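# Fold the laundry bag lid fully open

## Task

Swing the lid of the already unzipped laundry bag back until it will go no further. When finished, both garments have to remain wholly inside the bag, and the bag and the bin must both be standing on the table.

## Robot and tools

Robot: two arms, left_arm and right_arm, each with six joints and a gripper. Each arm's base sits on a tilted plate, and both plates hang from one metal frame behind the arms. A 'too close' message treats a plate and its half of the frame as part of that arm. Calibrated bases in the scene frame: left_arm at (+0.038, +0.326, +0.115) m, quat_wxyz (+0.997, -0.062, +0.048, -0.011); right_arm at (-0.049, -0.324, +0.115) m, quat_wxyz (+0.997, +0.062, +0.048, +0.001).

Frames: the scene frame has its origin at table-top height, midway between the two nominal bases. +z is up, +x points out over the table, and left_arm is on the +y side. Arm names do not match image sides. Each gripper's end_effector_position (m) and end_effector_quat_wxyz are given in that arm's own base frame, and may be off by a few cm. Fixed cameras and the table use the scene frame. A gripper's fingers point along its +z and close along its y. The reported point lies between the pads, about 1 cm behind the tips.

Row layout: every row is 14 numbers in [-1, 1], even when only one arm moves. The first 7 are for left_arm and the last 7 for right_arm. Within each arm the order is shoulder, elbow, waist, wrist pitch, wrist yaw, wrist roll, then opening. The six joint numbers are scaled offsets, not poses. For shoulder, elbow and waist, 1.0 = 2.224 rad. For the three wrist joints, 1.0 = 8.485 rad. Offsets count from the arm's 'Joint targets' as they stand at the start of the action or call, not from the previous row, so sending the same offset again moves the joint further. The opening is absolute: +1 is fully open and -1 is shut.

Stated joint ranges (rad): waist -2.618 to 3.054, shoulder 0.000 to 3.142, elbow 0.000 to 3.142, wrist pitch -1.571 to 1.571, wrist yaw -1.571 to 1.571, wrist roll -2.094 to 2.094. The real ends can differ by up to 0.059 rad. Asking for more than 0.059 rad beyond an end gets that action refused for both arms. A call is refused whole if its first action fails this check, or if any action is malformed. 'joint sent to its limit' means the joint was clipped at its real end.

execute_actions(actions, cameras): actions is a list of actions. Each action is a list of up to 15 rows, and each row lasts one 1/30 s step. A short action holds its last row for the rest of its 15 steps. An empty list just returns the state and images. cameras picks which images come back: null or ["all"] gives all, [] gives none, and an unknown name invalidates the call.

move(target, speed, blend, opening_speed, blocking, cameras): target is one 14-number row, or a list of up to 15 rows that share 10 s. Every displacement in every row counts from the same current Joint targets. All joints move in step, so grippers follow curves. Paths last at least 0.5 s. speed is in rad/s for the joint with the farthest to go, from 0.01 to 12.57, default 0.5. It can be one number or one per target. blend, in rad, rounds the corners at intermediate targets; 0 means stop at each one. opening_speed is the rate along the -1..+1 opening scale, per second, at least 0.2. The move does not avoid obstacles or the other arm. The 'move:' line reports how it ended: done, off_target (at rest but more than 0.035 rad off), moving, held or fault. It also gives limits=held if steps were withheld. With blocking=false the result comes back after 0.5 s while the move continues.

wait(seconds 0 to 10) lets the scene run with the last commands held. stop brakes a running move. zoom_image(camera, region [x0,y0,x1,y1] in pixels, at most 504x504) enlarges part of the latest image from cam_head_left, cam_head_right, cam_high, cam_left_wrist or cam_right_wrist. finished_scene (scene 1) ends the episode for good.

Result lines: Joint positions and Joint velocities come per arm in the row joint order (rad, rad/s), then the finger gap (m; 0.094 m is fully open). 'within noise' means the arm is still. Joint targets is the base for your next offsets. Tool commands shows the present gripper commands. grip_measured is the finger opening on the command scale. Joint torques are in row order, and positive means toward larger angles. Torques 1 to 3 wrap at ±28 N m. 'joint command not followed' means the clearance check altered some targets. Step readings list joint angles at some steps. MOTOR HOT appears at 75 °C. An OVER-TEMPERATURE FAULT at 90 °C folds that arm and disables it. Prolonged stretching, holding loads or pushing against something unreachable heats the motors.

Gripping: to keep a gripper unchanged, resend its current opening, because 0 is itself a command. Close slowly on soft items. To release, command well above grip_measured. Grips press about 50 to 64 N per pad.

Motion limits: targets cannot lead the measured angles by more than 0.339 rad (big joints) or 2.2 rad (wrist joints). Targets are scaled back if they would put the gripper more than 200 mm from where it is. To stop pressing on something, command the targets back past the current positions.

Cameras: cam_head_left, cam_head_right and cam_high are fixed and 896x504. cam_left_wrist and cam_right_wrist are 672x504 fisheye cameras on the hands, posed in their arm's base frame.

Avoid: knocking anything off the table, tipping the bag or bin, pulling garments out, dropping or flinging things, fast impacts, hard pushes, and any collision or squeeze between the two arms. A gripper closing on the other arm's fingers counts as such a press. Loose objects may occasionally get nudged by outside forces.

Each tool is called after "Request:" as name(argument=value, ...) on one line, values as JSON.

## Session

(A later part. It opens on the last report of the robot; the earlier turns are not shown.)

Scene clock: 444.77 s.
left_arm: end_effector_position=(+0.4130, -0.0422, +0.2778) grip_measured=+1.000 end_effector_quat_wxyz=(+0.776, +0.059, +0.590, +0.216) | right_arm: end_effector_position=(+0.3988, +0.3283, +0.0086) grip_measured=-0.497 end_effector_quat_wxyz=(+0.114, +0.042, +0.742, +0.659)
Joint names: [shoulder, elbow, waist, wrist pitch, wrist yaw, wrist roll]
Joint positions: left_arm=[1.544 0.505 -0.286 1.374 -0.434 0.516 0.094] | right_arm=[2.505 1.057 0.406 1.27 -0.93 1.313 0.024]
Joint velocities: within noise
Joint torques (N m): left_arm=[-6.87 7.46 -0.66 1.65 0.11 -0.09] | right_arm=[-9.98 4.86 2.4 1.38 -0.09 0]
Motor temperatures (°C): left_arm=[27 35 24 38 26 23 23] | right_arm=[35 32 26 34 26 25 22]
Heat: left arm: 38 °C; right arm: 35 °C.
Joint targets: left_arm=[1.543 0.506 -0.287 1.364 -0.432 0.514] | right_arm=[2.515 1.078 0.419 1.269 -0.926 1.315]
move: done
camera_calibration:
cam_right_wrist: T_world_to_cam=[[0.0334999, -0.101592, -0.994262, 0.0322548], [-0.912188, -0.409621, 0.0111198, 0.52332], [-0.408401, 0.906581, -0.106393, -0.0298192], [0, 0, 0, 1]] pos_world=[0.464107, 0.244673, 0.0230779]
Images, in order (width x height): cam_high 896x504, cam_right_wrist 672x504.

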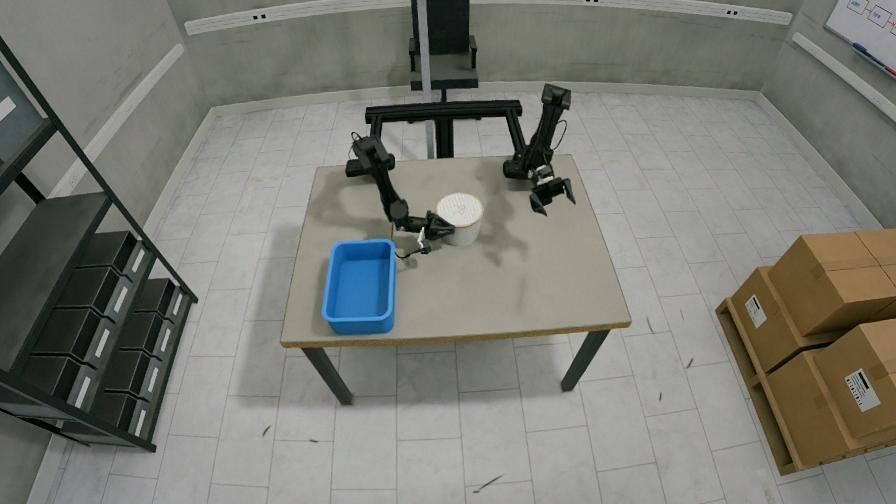

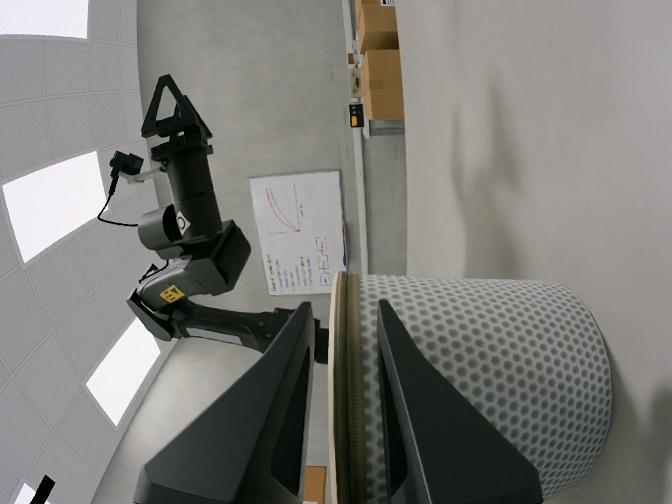

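Request:
move(target=[0,0,0,0,0,0,1,0.00063,0.00697,0.0116,-0.00112,0.00289,0.0008,-0.5], speed=0.1, cameras=["cam_right_wrist","cam_high"])

Request:
zoom_image(camera="cam_right_wrist", region=[270, 200, 430, 360])

Request:
zoom_image(camera="cam_high", region=[420, 180, 500, 250])

Scene clock: 464.17 s.
left_arm: end_effector_position=(+0.4130, -0.0422, +0.2778) grip_measured=+1.000 end_effector_quat_wxyz=(+0.776, +0.059, +0.590, +0.216) | right_arm: end_effector_position=(+0.3980, +0.3388, +0.0111) grip_measured=-0.497 end_effector_quat_wxyz=(+0.115, +0.040, +0.742, +0.660)
Joint names: [shoulder, elbow, waist, wrist pitch, wrist yaw, wrist roll]
Joint positions: left_arm=[1.544 0.505 -0.286 1.374 -0.434 0.516 0.094] | right_arm=[2.505 1.072 0.432 1.265 -0.905 1.32 0.024]
Joint velocities: within noise
Joint torques (N m): left_arm=[-6.91 7.49 -0.64 1.61 0.14 -0.03] | right_arm=[-9.95 5.03 2.47 1.37 -0.08 0.03]
Motor temperatures (°C): left_arm=[27 35 24 38 26 23 23] | right_arm=[36 31 26 33 26 25 22]
Heat: left arm: 38 °C; right arm: 36 °C.
Joint targets: left_arm=[1.543 0.506 -0.287 1.364 -0.432 0.514] | right_arm=[2.516 1.093 0.445 1.259 -0.902 1.322]
move: done
camera_calibration:
cam_right_wrist: T_world_to_cam=[[0.037922, -0.0999122, -0.994273, 0.0335569], [-0.912042, -0.410046, 0.00641885, 0.527058], [-0.408339, 0.906576, -0.106674, -0.039489], [0, 0, 0, 1]] pos_world=[0.463302, 0.25527, 0.0257692]
Images, in order (width x height): cam_high 896x504, cam_right_wrist 672x504.

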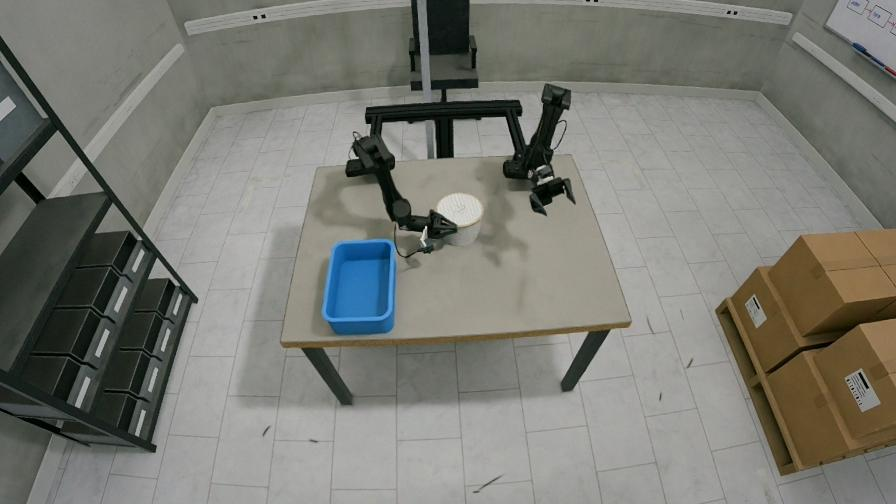

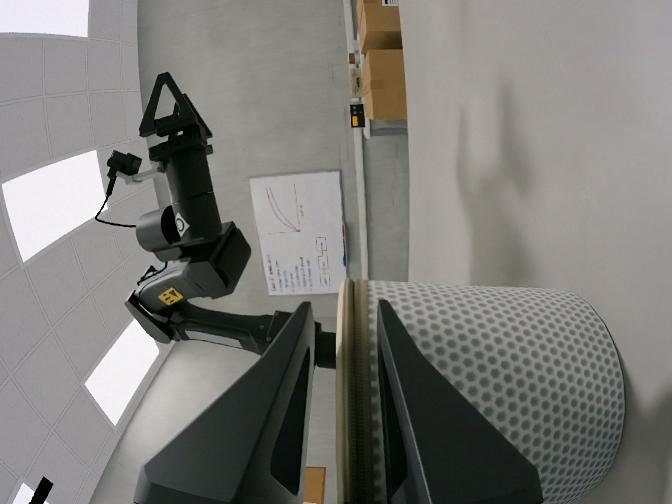

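Scaled by 3.150 from the camera's 672x504 image, which has a finer 960x720 frame.

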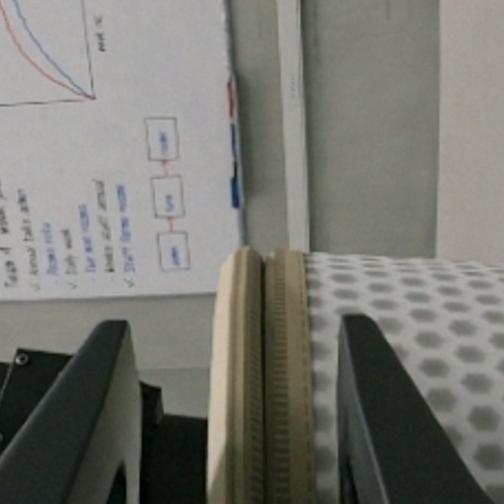

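Scaled by 6.300 from the camera's 896x504 image, which has a finer 1280x720 frame.

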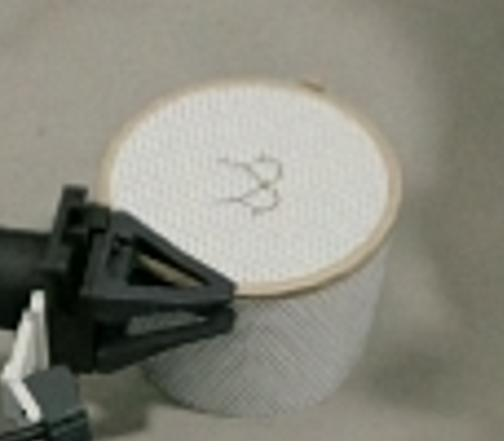

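Request:
move(target=[0,0,0,0,0,0,1,-0.0007,-0.0047,0.0019,0.00124,0.0006,0,-0.78], speed=0.1, opening_speed=0.2, cameras=["cam_right_wrist","cam_high"])

Request:
zoom_image(camera="cam_right_wrist", region=[270, 200, 430, 360])

Request:
zoom_image(camera="cam_high", region=[420, 180, 500, 250])

Scene clock: 493.10 s.
left_arm: end_effector_position=(+0.4130, -0.0422, +0.2778) grip_measured=+1.000 end_effector_quat_wxyz=(+0.776, +0.059, +0.590, +0.216) | right_arm: end_effector_position=(+0.3982, +0.3396, +0.0108) grip_measured=-0.777 end_effector_quat_wxyz=(+0.116, +0.042, +0.742, +0.659)
Joint names: [shoulder, elbow, waist, wrist pitch, wrist yaw, wrist roll]
Joint positions: left_arm=[1.544 0.505 -0.286 1.374 -0.434 0.516 0.094] | right_arm=[2.505 1.072 0.434 1.264 -0.899 1.32 0.01]
Joint velocities: within noise
Joint torques (N m): left_arm=[-6.9 7.17 -0.77 1.64 0.18 -0.05] | right_arm=[-10.07 4.14 2.58 1.46 -0.11 0]
Motor temperatures (°C): left_arm=[27 35 23 38 26 23 23] | right_arm=[37 32 26 34 26 25 22]
Heat: left arm: 38 °C; right arm: 37 °C.
Joint targets: left_arm=[1.543 0.506 -0.287 1.364 -0.432 0.514] | right_arm=[2.515 1.083 0.449 1.270 -0.897 1.322]
move: done
camera_calibration:
cam_right_wrist: T_world_to_cam=[[0.0366495, -0.101118, -0.994199, 0.0342223], [-0.913428, -0.406927, 0.00771551, 0.527023], [-0.405346, 0.907847, -0.107277, -0.0418088], [0, 0, 0, 1]] pos_world=[0.463197, 0.255876, 0.0254724]
Images, in order (width x height): cam_high 896x504, cam_right_wrist 672x504.

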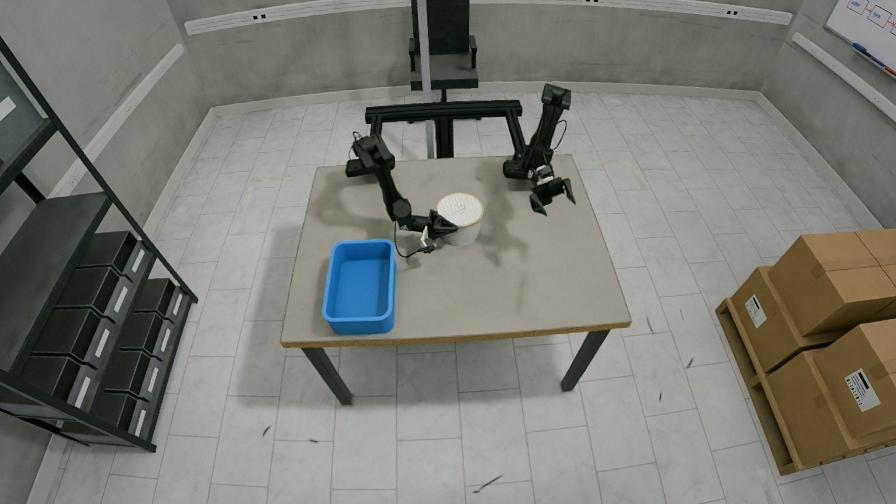

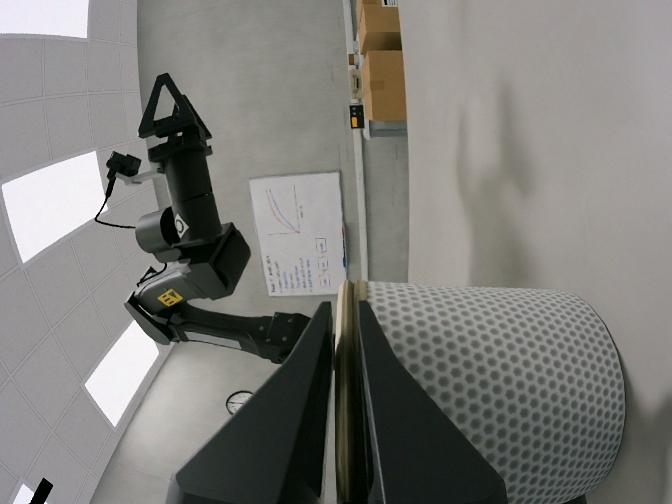

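Scaled by 3.150 from the camera's 672x504 image, which has a finer 960x720 frame.

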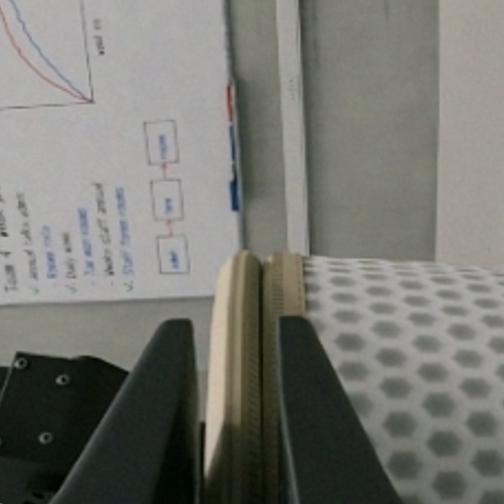

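Scaled by 6.300 from the camera's 896x504 image, which has a finer 1280x720 frame.

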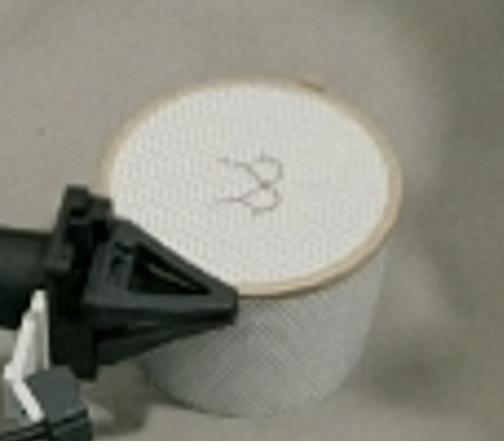

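Request:
move(target=[0,0,0,0,0,0,1,0,0,0,0,0,0,-1], speed=0.1, opening_speed=0.2, cameras=["cam_right_wrist","cam_high"])

Request:
zoom_image(camera="cam_right_wrist", region=[270, 200, 430, 360])

Request:
zoom_image(camera="cam_high", region=[420, 180, 500, 250])

Scene clock: 503.70 s.
left_arm: end_effector_position=(+0.4130, -0.0422, +0.2778) grip_measured=+1.000 end_effector_quat_wxyz=(+0.776, +0.059, +0.590, +0.216) | right_arm: end_effector_position=(+0.3983, +0.3396, +0.0110) grip_measured=-0.924 end_effector_quat_wxyz=(+0.116, +0.042, +0.742, +0.659)
Joint names: [shoulder, elbow, waist, wrist pitch, wrist yaw, wrist roll]
Joint positions: left_arm=[1.544 0.505 -0.286 1.374 -0.434 0.516 0.094] | right_arm=[2.505 1.072 0.434 1.265 -0.899 1.32 0.004]
Joint velocities: within noise
Joint torques (N m): left_arm=[-6.95 7.5 -0.7 1.63 0.17 -0.05] | right_arm=[-10.07 4.12 2.59 1.46 -0.1 0]
Motor temperatures (°C): left_arm=[27 35 23 38 26 23 23] | right_arm=[37 31 26 34 26 25 22]
Heat: left arm: 38 °C; right arm: 37 °C.
Joint targets: left_arm=[1.543 0.506 -0.287 1.364 -0.432 0.514] | right_arm=[2.515 1.083 0.449 1.270 -0.897 1.322]
move: done
camera_calibration:
cam_right_wrist: T_world_to_cam=[[0.0373404, -0.100914, -0.994194, 0.0340338], [-0.913751, -0.406216, 0.00691326, 0.527059], [-0.404556, 0.908188, -0.107379, -0.0421087], [0, 0, 0, 1]] pos_world=[0.463294, 0.255777, 0.0256709]
Images, in order (width x height): cam_high 896x504, cam_right_wrist 672x504.

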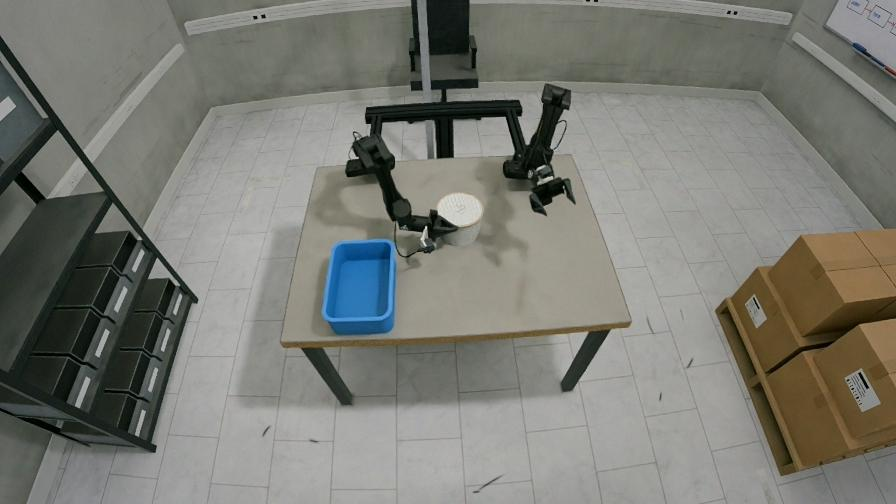

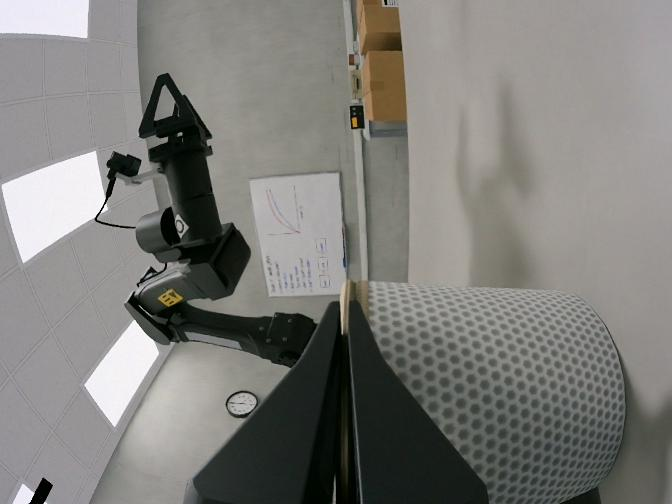

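Scaled by 3.150 from the camera's 672x504 image, which has a finer 960x720 frame.

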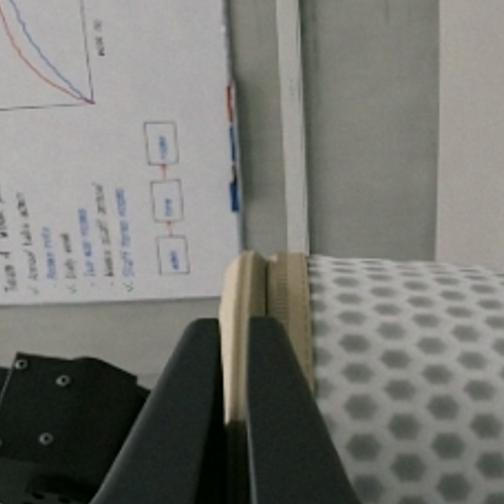

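Scaled by 6.300 from the camera's 896x504 image, which has a finer 1280x720 frame.

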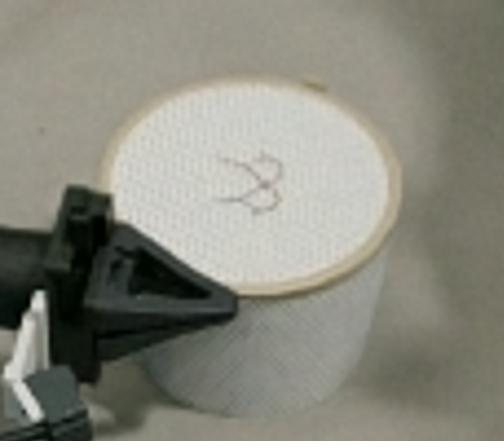

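Request:
move(target=[[0,0,0,0,0,0,1,-0.0737,-0.0324,0.0127,-0.0101,0.0033,-0.0297,-1]], speed=0.15)

Request:
zoom_image(camera="cam_high", region=[400, 150, 520, 260])

Scene clock: 585.23 s.
left_arm: end_effector_position=(+0.4130, -0.0422, +0.2778) grip_measured=+1.000 end_effector_quat_wxyz=(+0.776, +0.059, +0.590, +0.216) | right_arm: end_effector_position=(+0.3886, +0.3481, +0.0387) grip_measured=-0.924 end_effector_quat_wxyz=(+0.188, -0.045, +0.745, +0.639)
Joint names: [shoulder, elbow, waist, wrist pitch, wrist yaw, wrist roll]
Joint positions: left_arm=[1.544 0.505 -0.286 1.374 -0.434 0.516 0.094] | right_arm=[2.39 1.024 0.463 1.189 -0.874 1.088 0.004]
Joint velocities: within noise
Joint torques (N m): left_arm=[-6.98 7.41 -0.87 1.6 0.19 0.03] | right_arm=[-13.7 2.63 2.5 1.39 -0.09 -0.2]
Motor temperatures (°C): left_arm=[27 35 23 38 26 23 23] | right_arm=[39 31 26 34 26 25 25]
Heat: left arm: 38 °C; right arm: 39 °C.
Joint targets: left_arm=[1.543 0.506 -0.287 1.364 -0.432 0.514] | right_arm=[2.351 1.011 0.477 1.184 -0.869 1.070]
move: off_target (right_arm); right_arm: the shoulder is farthest, 0.039 rad from its target
camera_calibration:
cam_right_wrist: T_world_to_cam=[[0.254651, -0.15541, -0.954463, -0.00431281], [-0.883721, -0.438178, -0.164431, 0.527466], [-0.392671, 0.885352, -0.248921, -0.0419751], [0, 0, 0, 1]] pos_world=[0.450749, 0.267617, 0.0721671]

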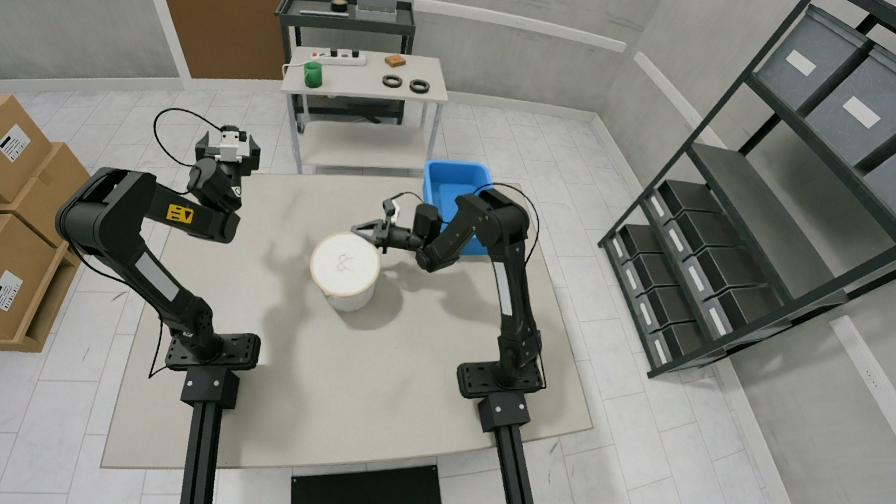

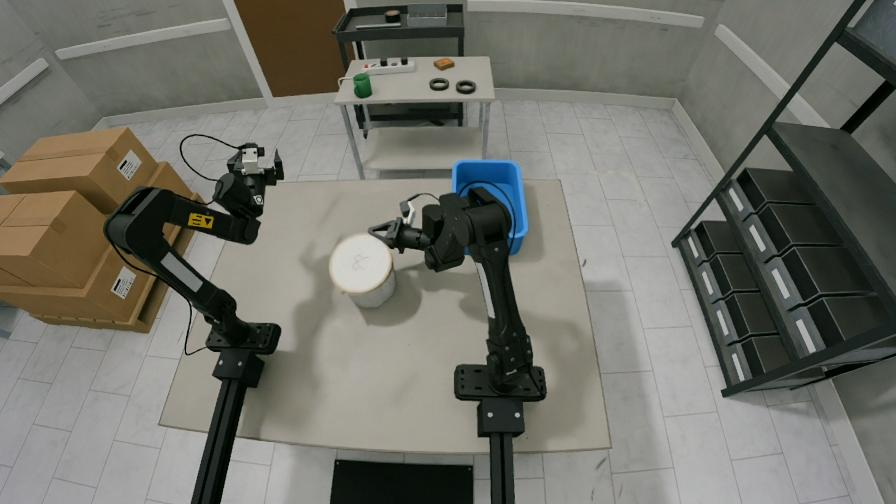

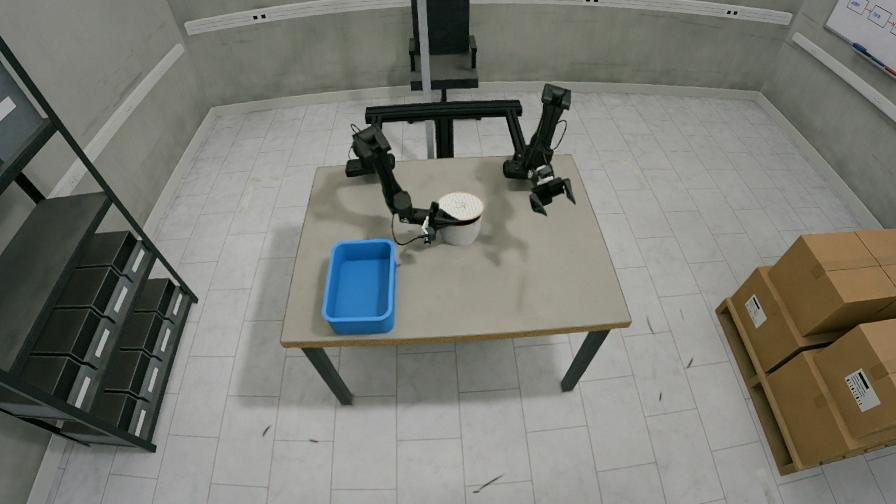

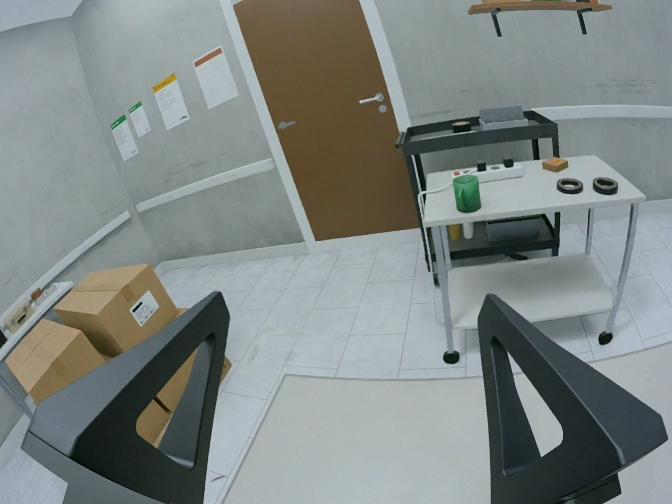

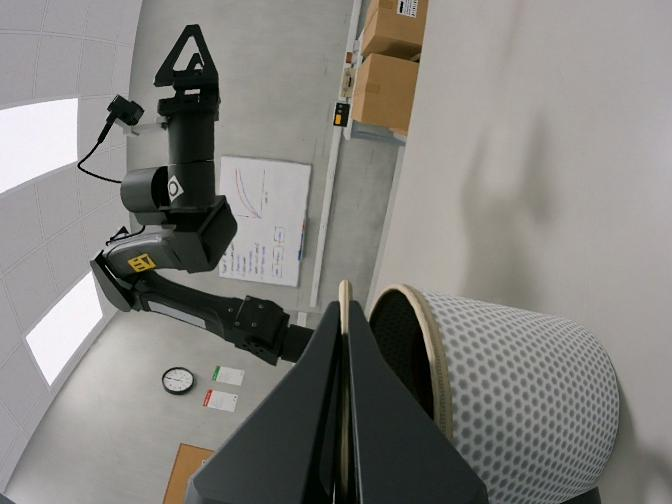

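Scaled by 4.200 from the camera's 896x504 image, which has a finer 1280x720 frame.

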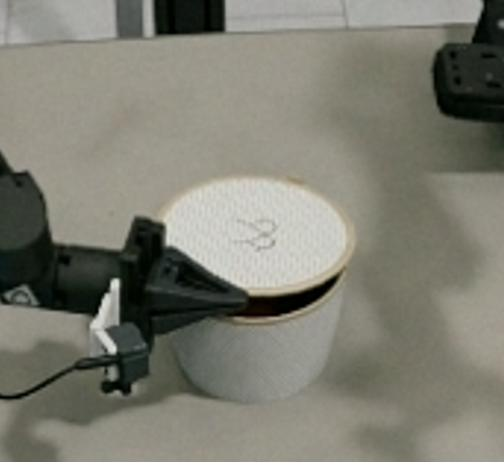

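Request:
move(target=[[0,0,0,0,0,0,1,-0.0727,-0.0367,0.0212,-0.0085,0.0055,-0.0295,-1],[0,0,0,0,0,0,1,-0.1421,-0.0772,0.0516,-0.0148,0.0134,-0.0590,-1]], speed=0.25, blend=0.05)

Request:
zoom_image(camera="cam_high", region=[400, 150, 520, 260])

Scene clock: 601.77 s.
left_arm: end_effector_position=(+0.4130, -0.0422, +0.2778) grip_measured=+1.000 end_effector_quat_wxyz=(+0.776, +0.059, +0.590, +0.216) | right_arm: end_effector_position=(+0.3377, +0.3695, +0.1132) grip_measured=-0.925 end_effector_quat_wxyz=(+0.351, -0.240, +0.704, +0.569)
Joint names: [shoulder, elbow, waist, wrist pitch, wrist yaw, wrist roll]
Joint positions: left_arm=[1.544 0.505 -0.286 1.374 -0.434 0.516 0.094] | right_arm=[2.068 0.854 0.58 1.068 -0.762 0.588 0.004]
Joint velocities: within noise
Joint torques (N m): left_arm=[-6.83 7.28 -0.96 1.6 0.19 -0.04] | right_arm=[-11.71 3.29 2.15 1.39 -0.04 -0.22]
Motor temperatures (°C): left_arm=[27 35 23 38 25 23 23] | right_arm=[40 30 26 34 26 25 25]
Heat: left arm: 38 °C; right arm: 40 °C.
Joint targets: left_arm=[1.543 0.506 -0.287 1.364 -0.432 0.514] | right_arm=[2.035 0.839 0.592 1.059 -0.755 0.569]
move: done
camera_calibration:
cam_right_wrist: T_world_to_cam=[[0.701447, -0.218697, -0.678339, -0.0755683], [-0.670516, -0.525148, -0.524049, 0.505065], [-0.241621, 0.82243, -0.515004, -0.0599501], [0, 0, 0, 1]] pos_world=[0.377176, 0.298012, 0.182544]

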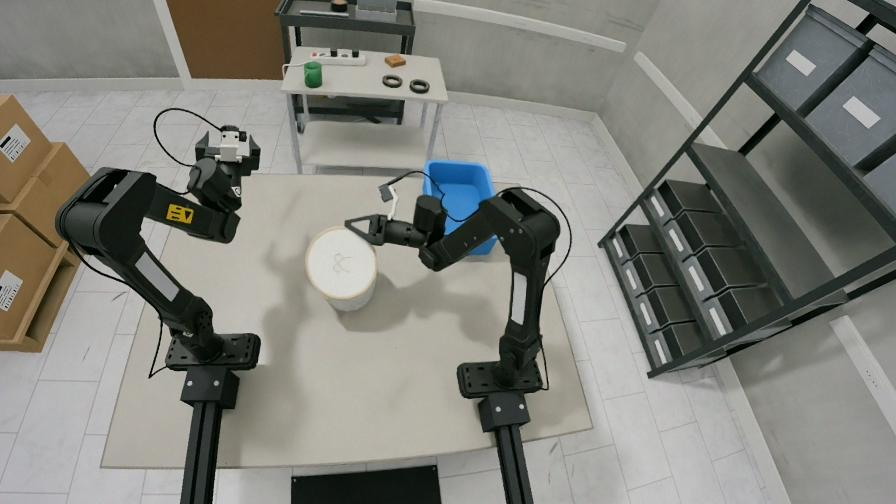

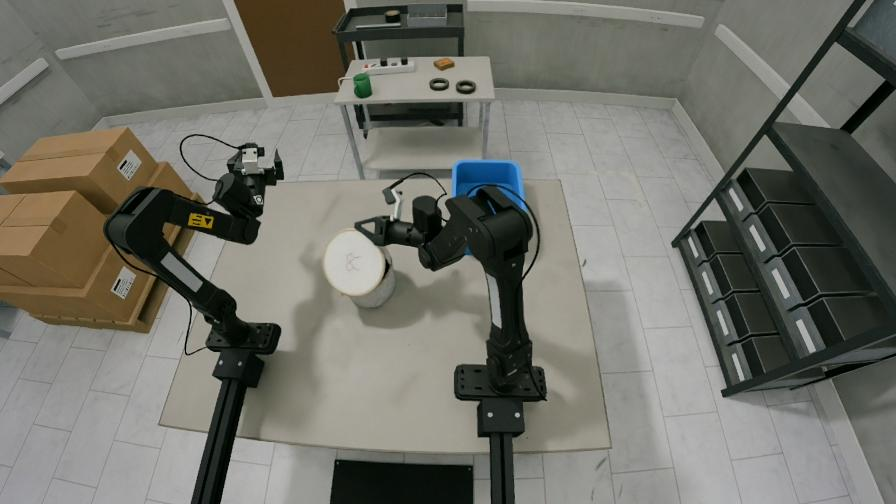

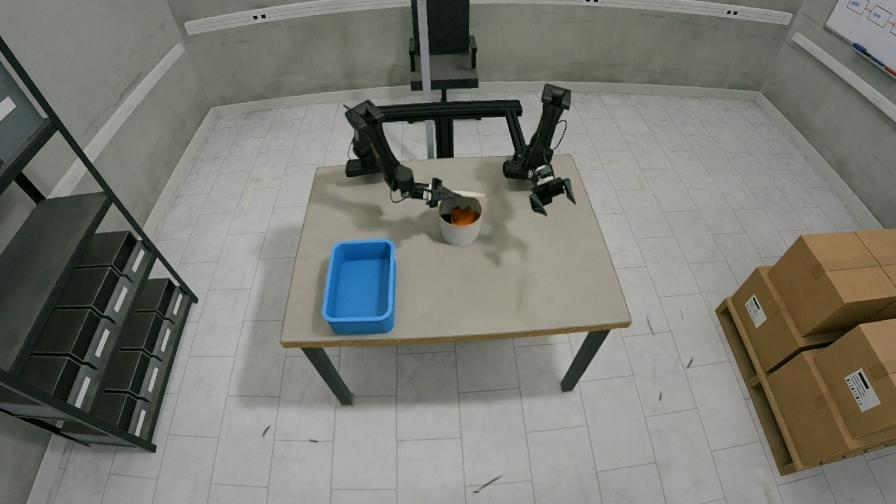

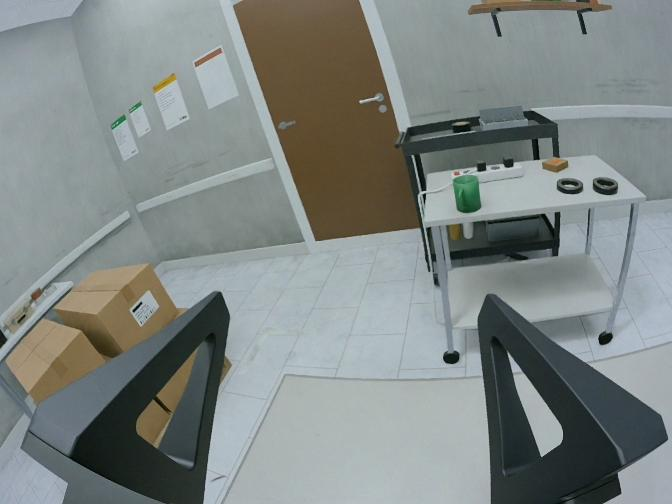

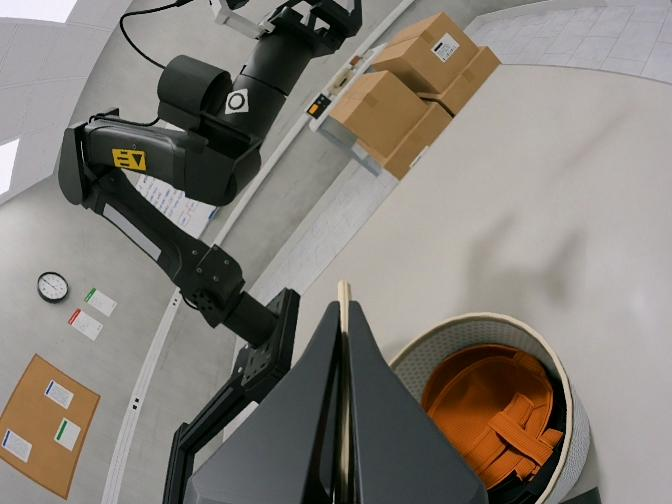

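Scaled by 4.200 from the camera's 896x504 image, which has a finer 1280x720 frame.

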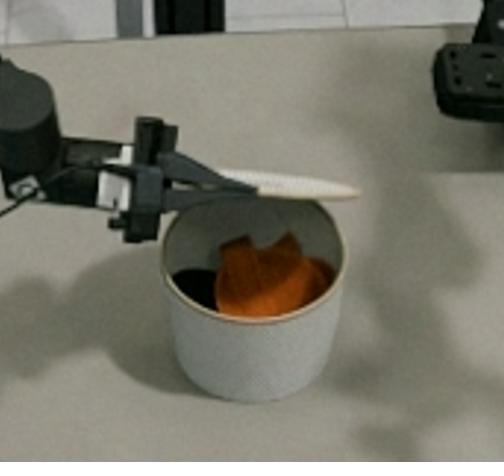

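Request:
move(target=[[0,0,0,0,0,0,1,-0.0615,-0.0414,0.0401,-0.0040,0.0104,-0.0289,-1],[0,0,0,0,0,0,1,-0.1105,-0.0842,0.0908,-0.0045,0.0236,-0.0578,-1],[0,0,0,0,0,0,1,-0.1378,-0.1248,0.1506,0,0.0391,-0.0866,-1]], speed=0.25, blend=0.05)

Request:
zoom_image(camera="cam_high", region=[400, 150, 520, 260])

Request:
zoom_image(camera="cam_head_left", region=[270, 200, 410, 330])

Scene clock: 615.03 s.
left_arm: end_effector_position=(+0.4130, -0.0422, +0.2778) grip_measured=+1.000 end_effector_quat_wxyz=(+0.776, +0.059, +0.590, +0.216) | right_arm: end_effector_position=(+0.2113, +0.4032, +0.1549) grip_measured=-0.925 end_effector_quat_wxyz=(+0.549, -0.493, +0.547, +0.396)
Joint names: [shoulder, elbow, waist, wrist pitch, wrist yaw, wrist roll]
Joint positions: left_arm=[1.544 0.505 -0.286 1.374 -0.434 0.516 0.094] | right_arm=[1.749 0.58 0.919 1.076 -0.438 -0.149 0.004]
Joint velocities: within noise
Joint torques (N m): left_arm=[-6.78 7.39 -0.76 1.63 0.16 -0.08] | right_arm=[-8.2 3.52 1.47 1.41 0.1 -0.18]
Motor temperatures (°C): left_arm=[27 35 23 38 25 23 23] | right_arm=[39 30 26 34 26 25 25]
Heat: left arm: 38 °C; right arm: 39 °C.
Joint targets: left_arm=[1.543 0.506 -0.287 1.364 -0.432 0.514] | right_arm=[1.728 0.561 0.927 1.059 -0.423 -0.166]
move: done
camera_calibration:
cam_right_wrist: T_world_to_cam=[[0.980072, -0.192579, 0.0486965, -0.133292], [-0.0931929, -0.66227, -0.743447, 0.427125], [0.175422, 0.724094, -0.66702, -0.121717], [0, 0, 0, 1]] pos_world=[0.191793, 0.345338, 0.242848]

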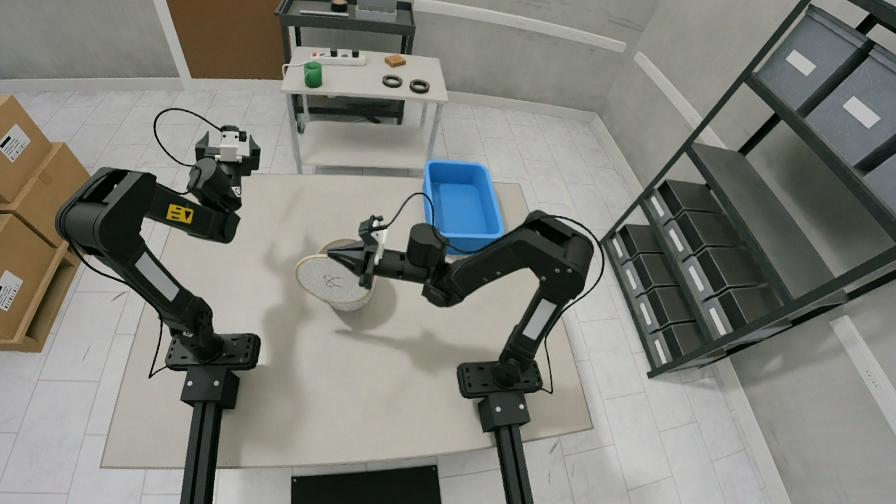

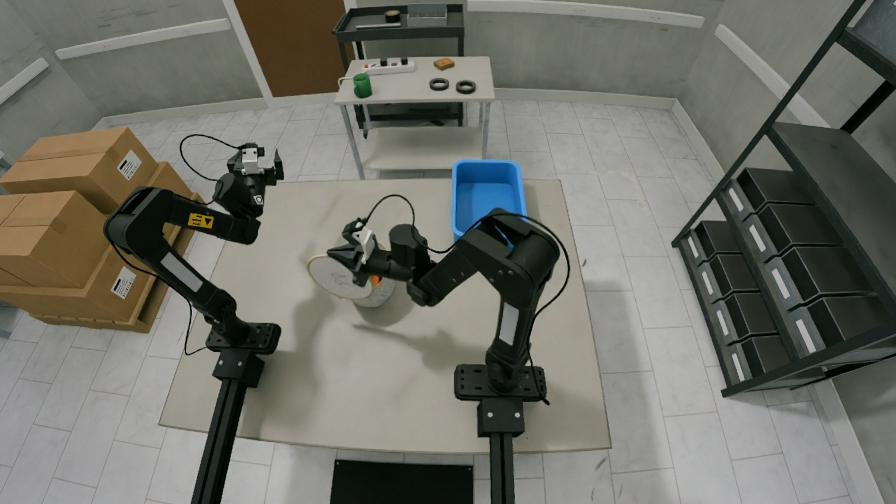

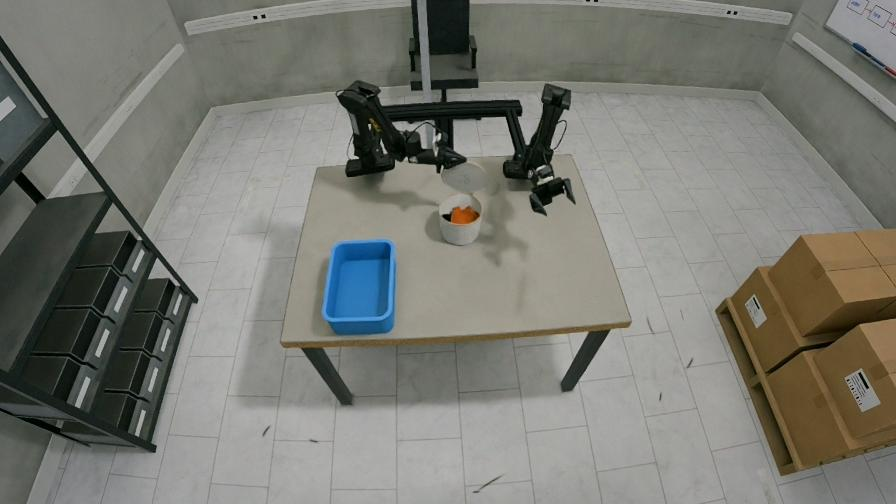

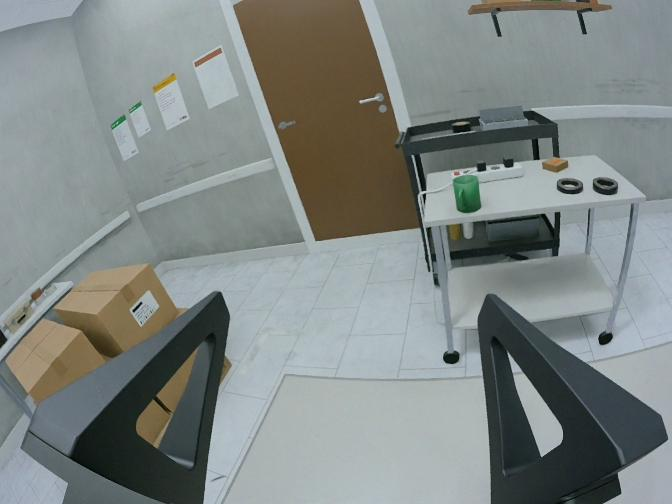

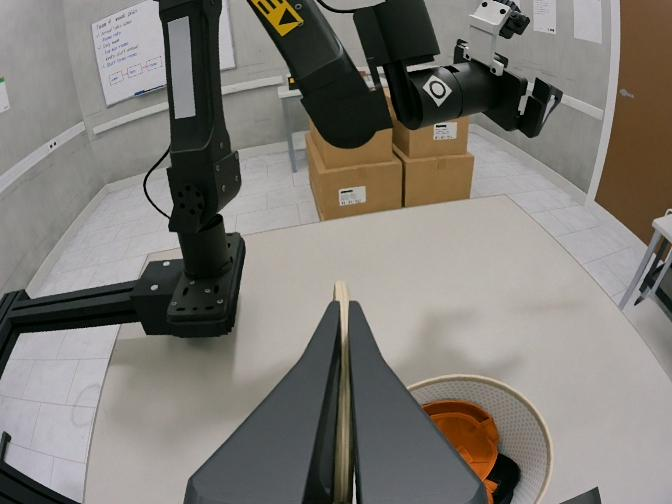

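Scaled by 4.200 from the camera's 896x504 image, which has a finer 1280x720 frame.

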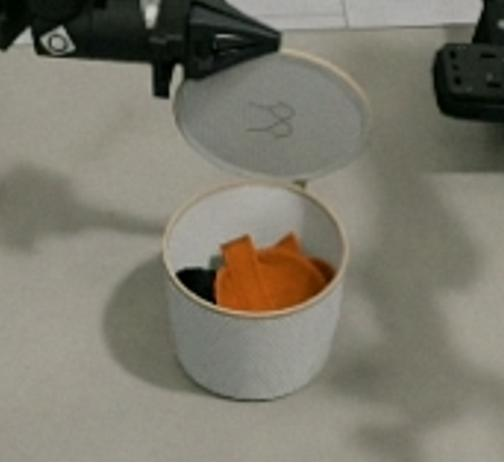

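Scaled by 3.600 from the camera's 896x504 image, which has a finer 1280x720 frame.

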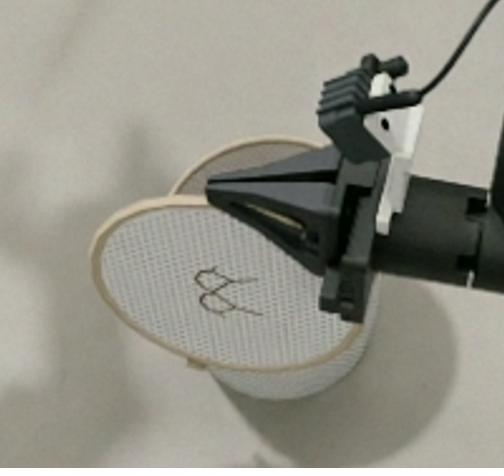

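Request:
move(target=[[0,0,0,0,0,0,1,0.0021,-0.0370,0.0647,0.0110,0.0169,-0.0289,-1]], speed=0.2)

Request:
zoom_image(camera="cam_high", region=[400, 130, 520, 260])

Request:
zoom_image(camera="cam_head_left", region=[270, 200, 410, 330])

Scene clock: 637.90 s.
left_arm: end_effector_position=(+0.4130, -0.0422, +0.2778) grip_measured=+1.000 end_effector_quat_wxyz=(+0.776, +0.059, +0.590, +0.216) | right_arm: end_effector_position=(+0.1678, +0.4108, +0.1438) grip_measured=-0.926 end_effector_quat_wxyz=(+0.597, -0.561, +0.475, +0.319)
Joint names: [shoulder, elbow, waist, wrist pitch, wrist yaw, wrist roll]
Joint positions: left_arm=[1.544 0.505 -0.286 1.374 -0.434 0.516 0.094] | right_arm=[1.749 0.497 1.064 1.166 -0.295 -0.402 0.003]
Joint velocities: within noise
Joint torques (N m): left_arm=[-6.8 7.61 -0.62 1.59 0.2 -0.04] | right_arm=[-7.42 3.4 1.33 1.47 0.09 -0.1]
Motor temperatures (°C): left_arm=[27 35 23 38 25 23 23] | right_arm=[36 30 26 34 26 25 26]
Heat: left arm: 38 °C; right arm: 36 °C.
Joint targets: left_arm=[1.543 0.506 -0.287 1.364 -0.432 0.514] | right_arm=[1.733 0.479 1.071 1.152 -0.280 -0.411]
move: done
camera_calibration:
cam_right_wrist: T_world_to_cam=[[0.937033, -0.160454, 0.310201, -0.132252], [0.112777, -0.701609, -0.703581, 0.395636], [0.330532, 0.694262, -0.639335, -0.144751], [0, 0, 0, 1]] pos_world=[0.127151, 0.356857, 0.226842]

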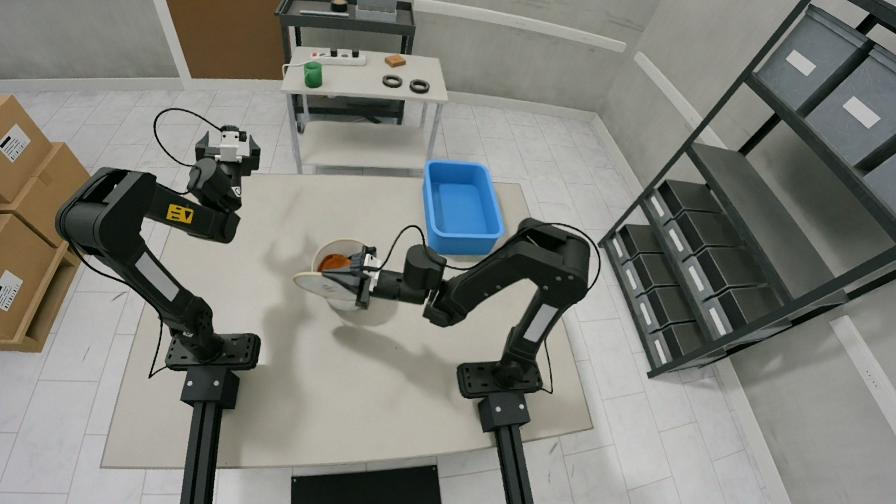

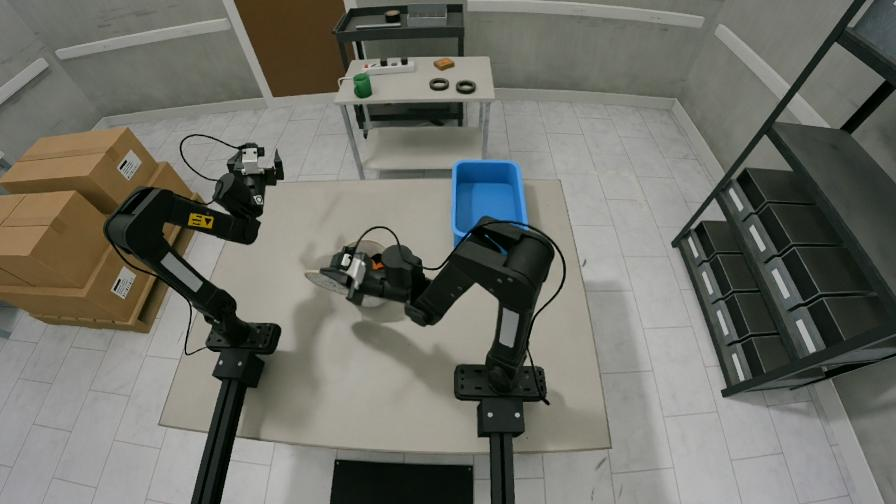

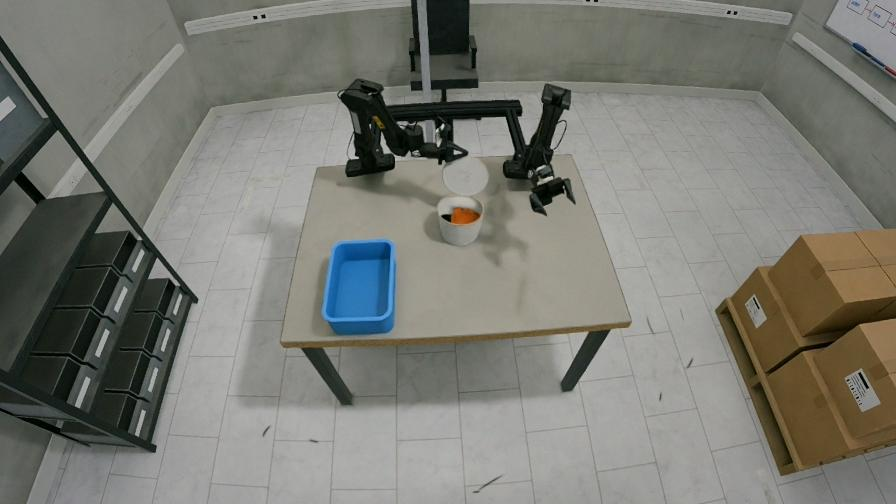

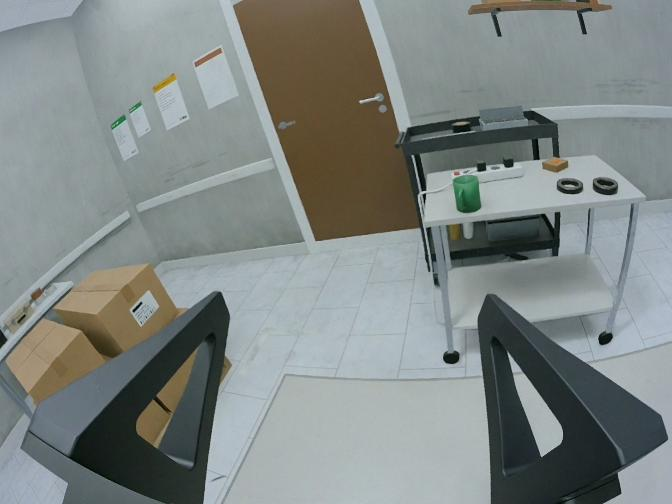

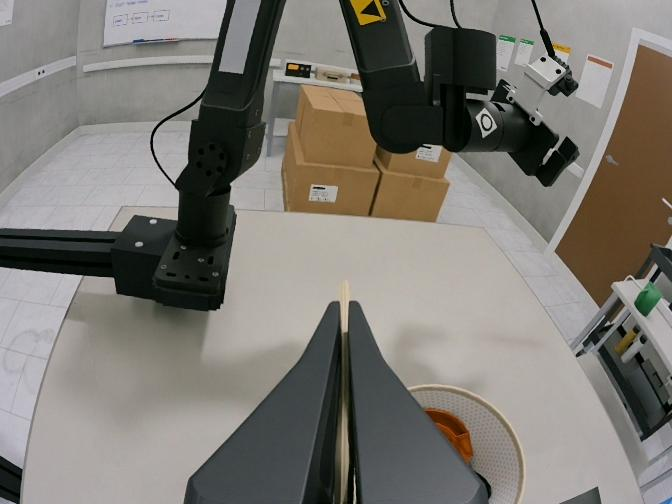

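Scaled by 3.877 from the camera's 896x504 image, which has a finer 1280x720 frame.

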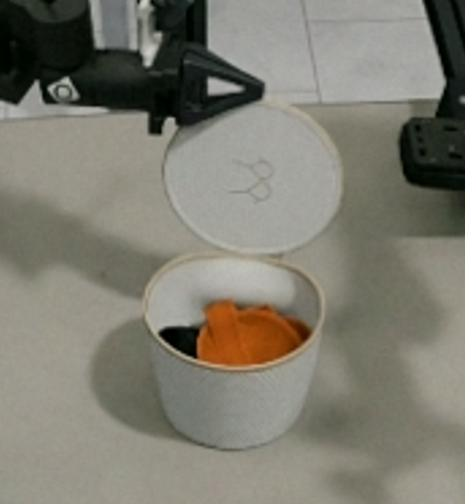

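Scaled by 3.600 from the camera's 896x504 image, which has a finer 1280x720 frame.

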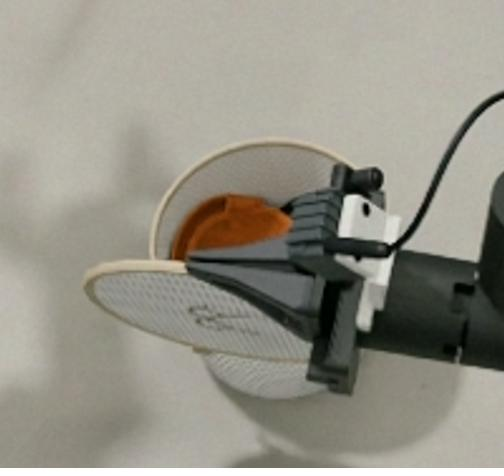

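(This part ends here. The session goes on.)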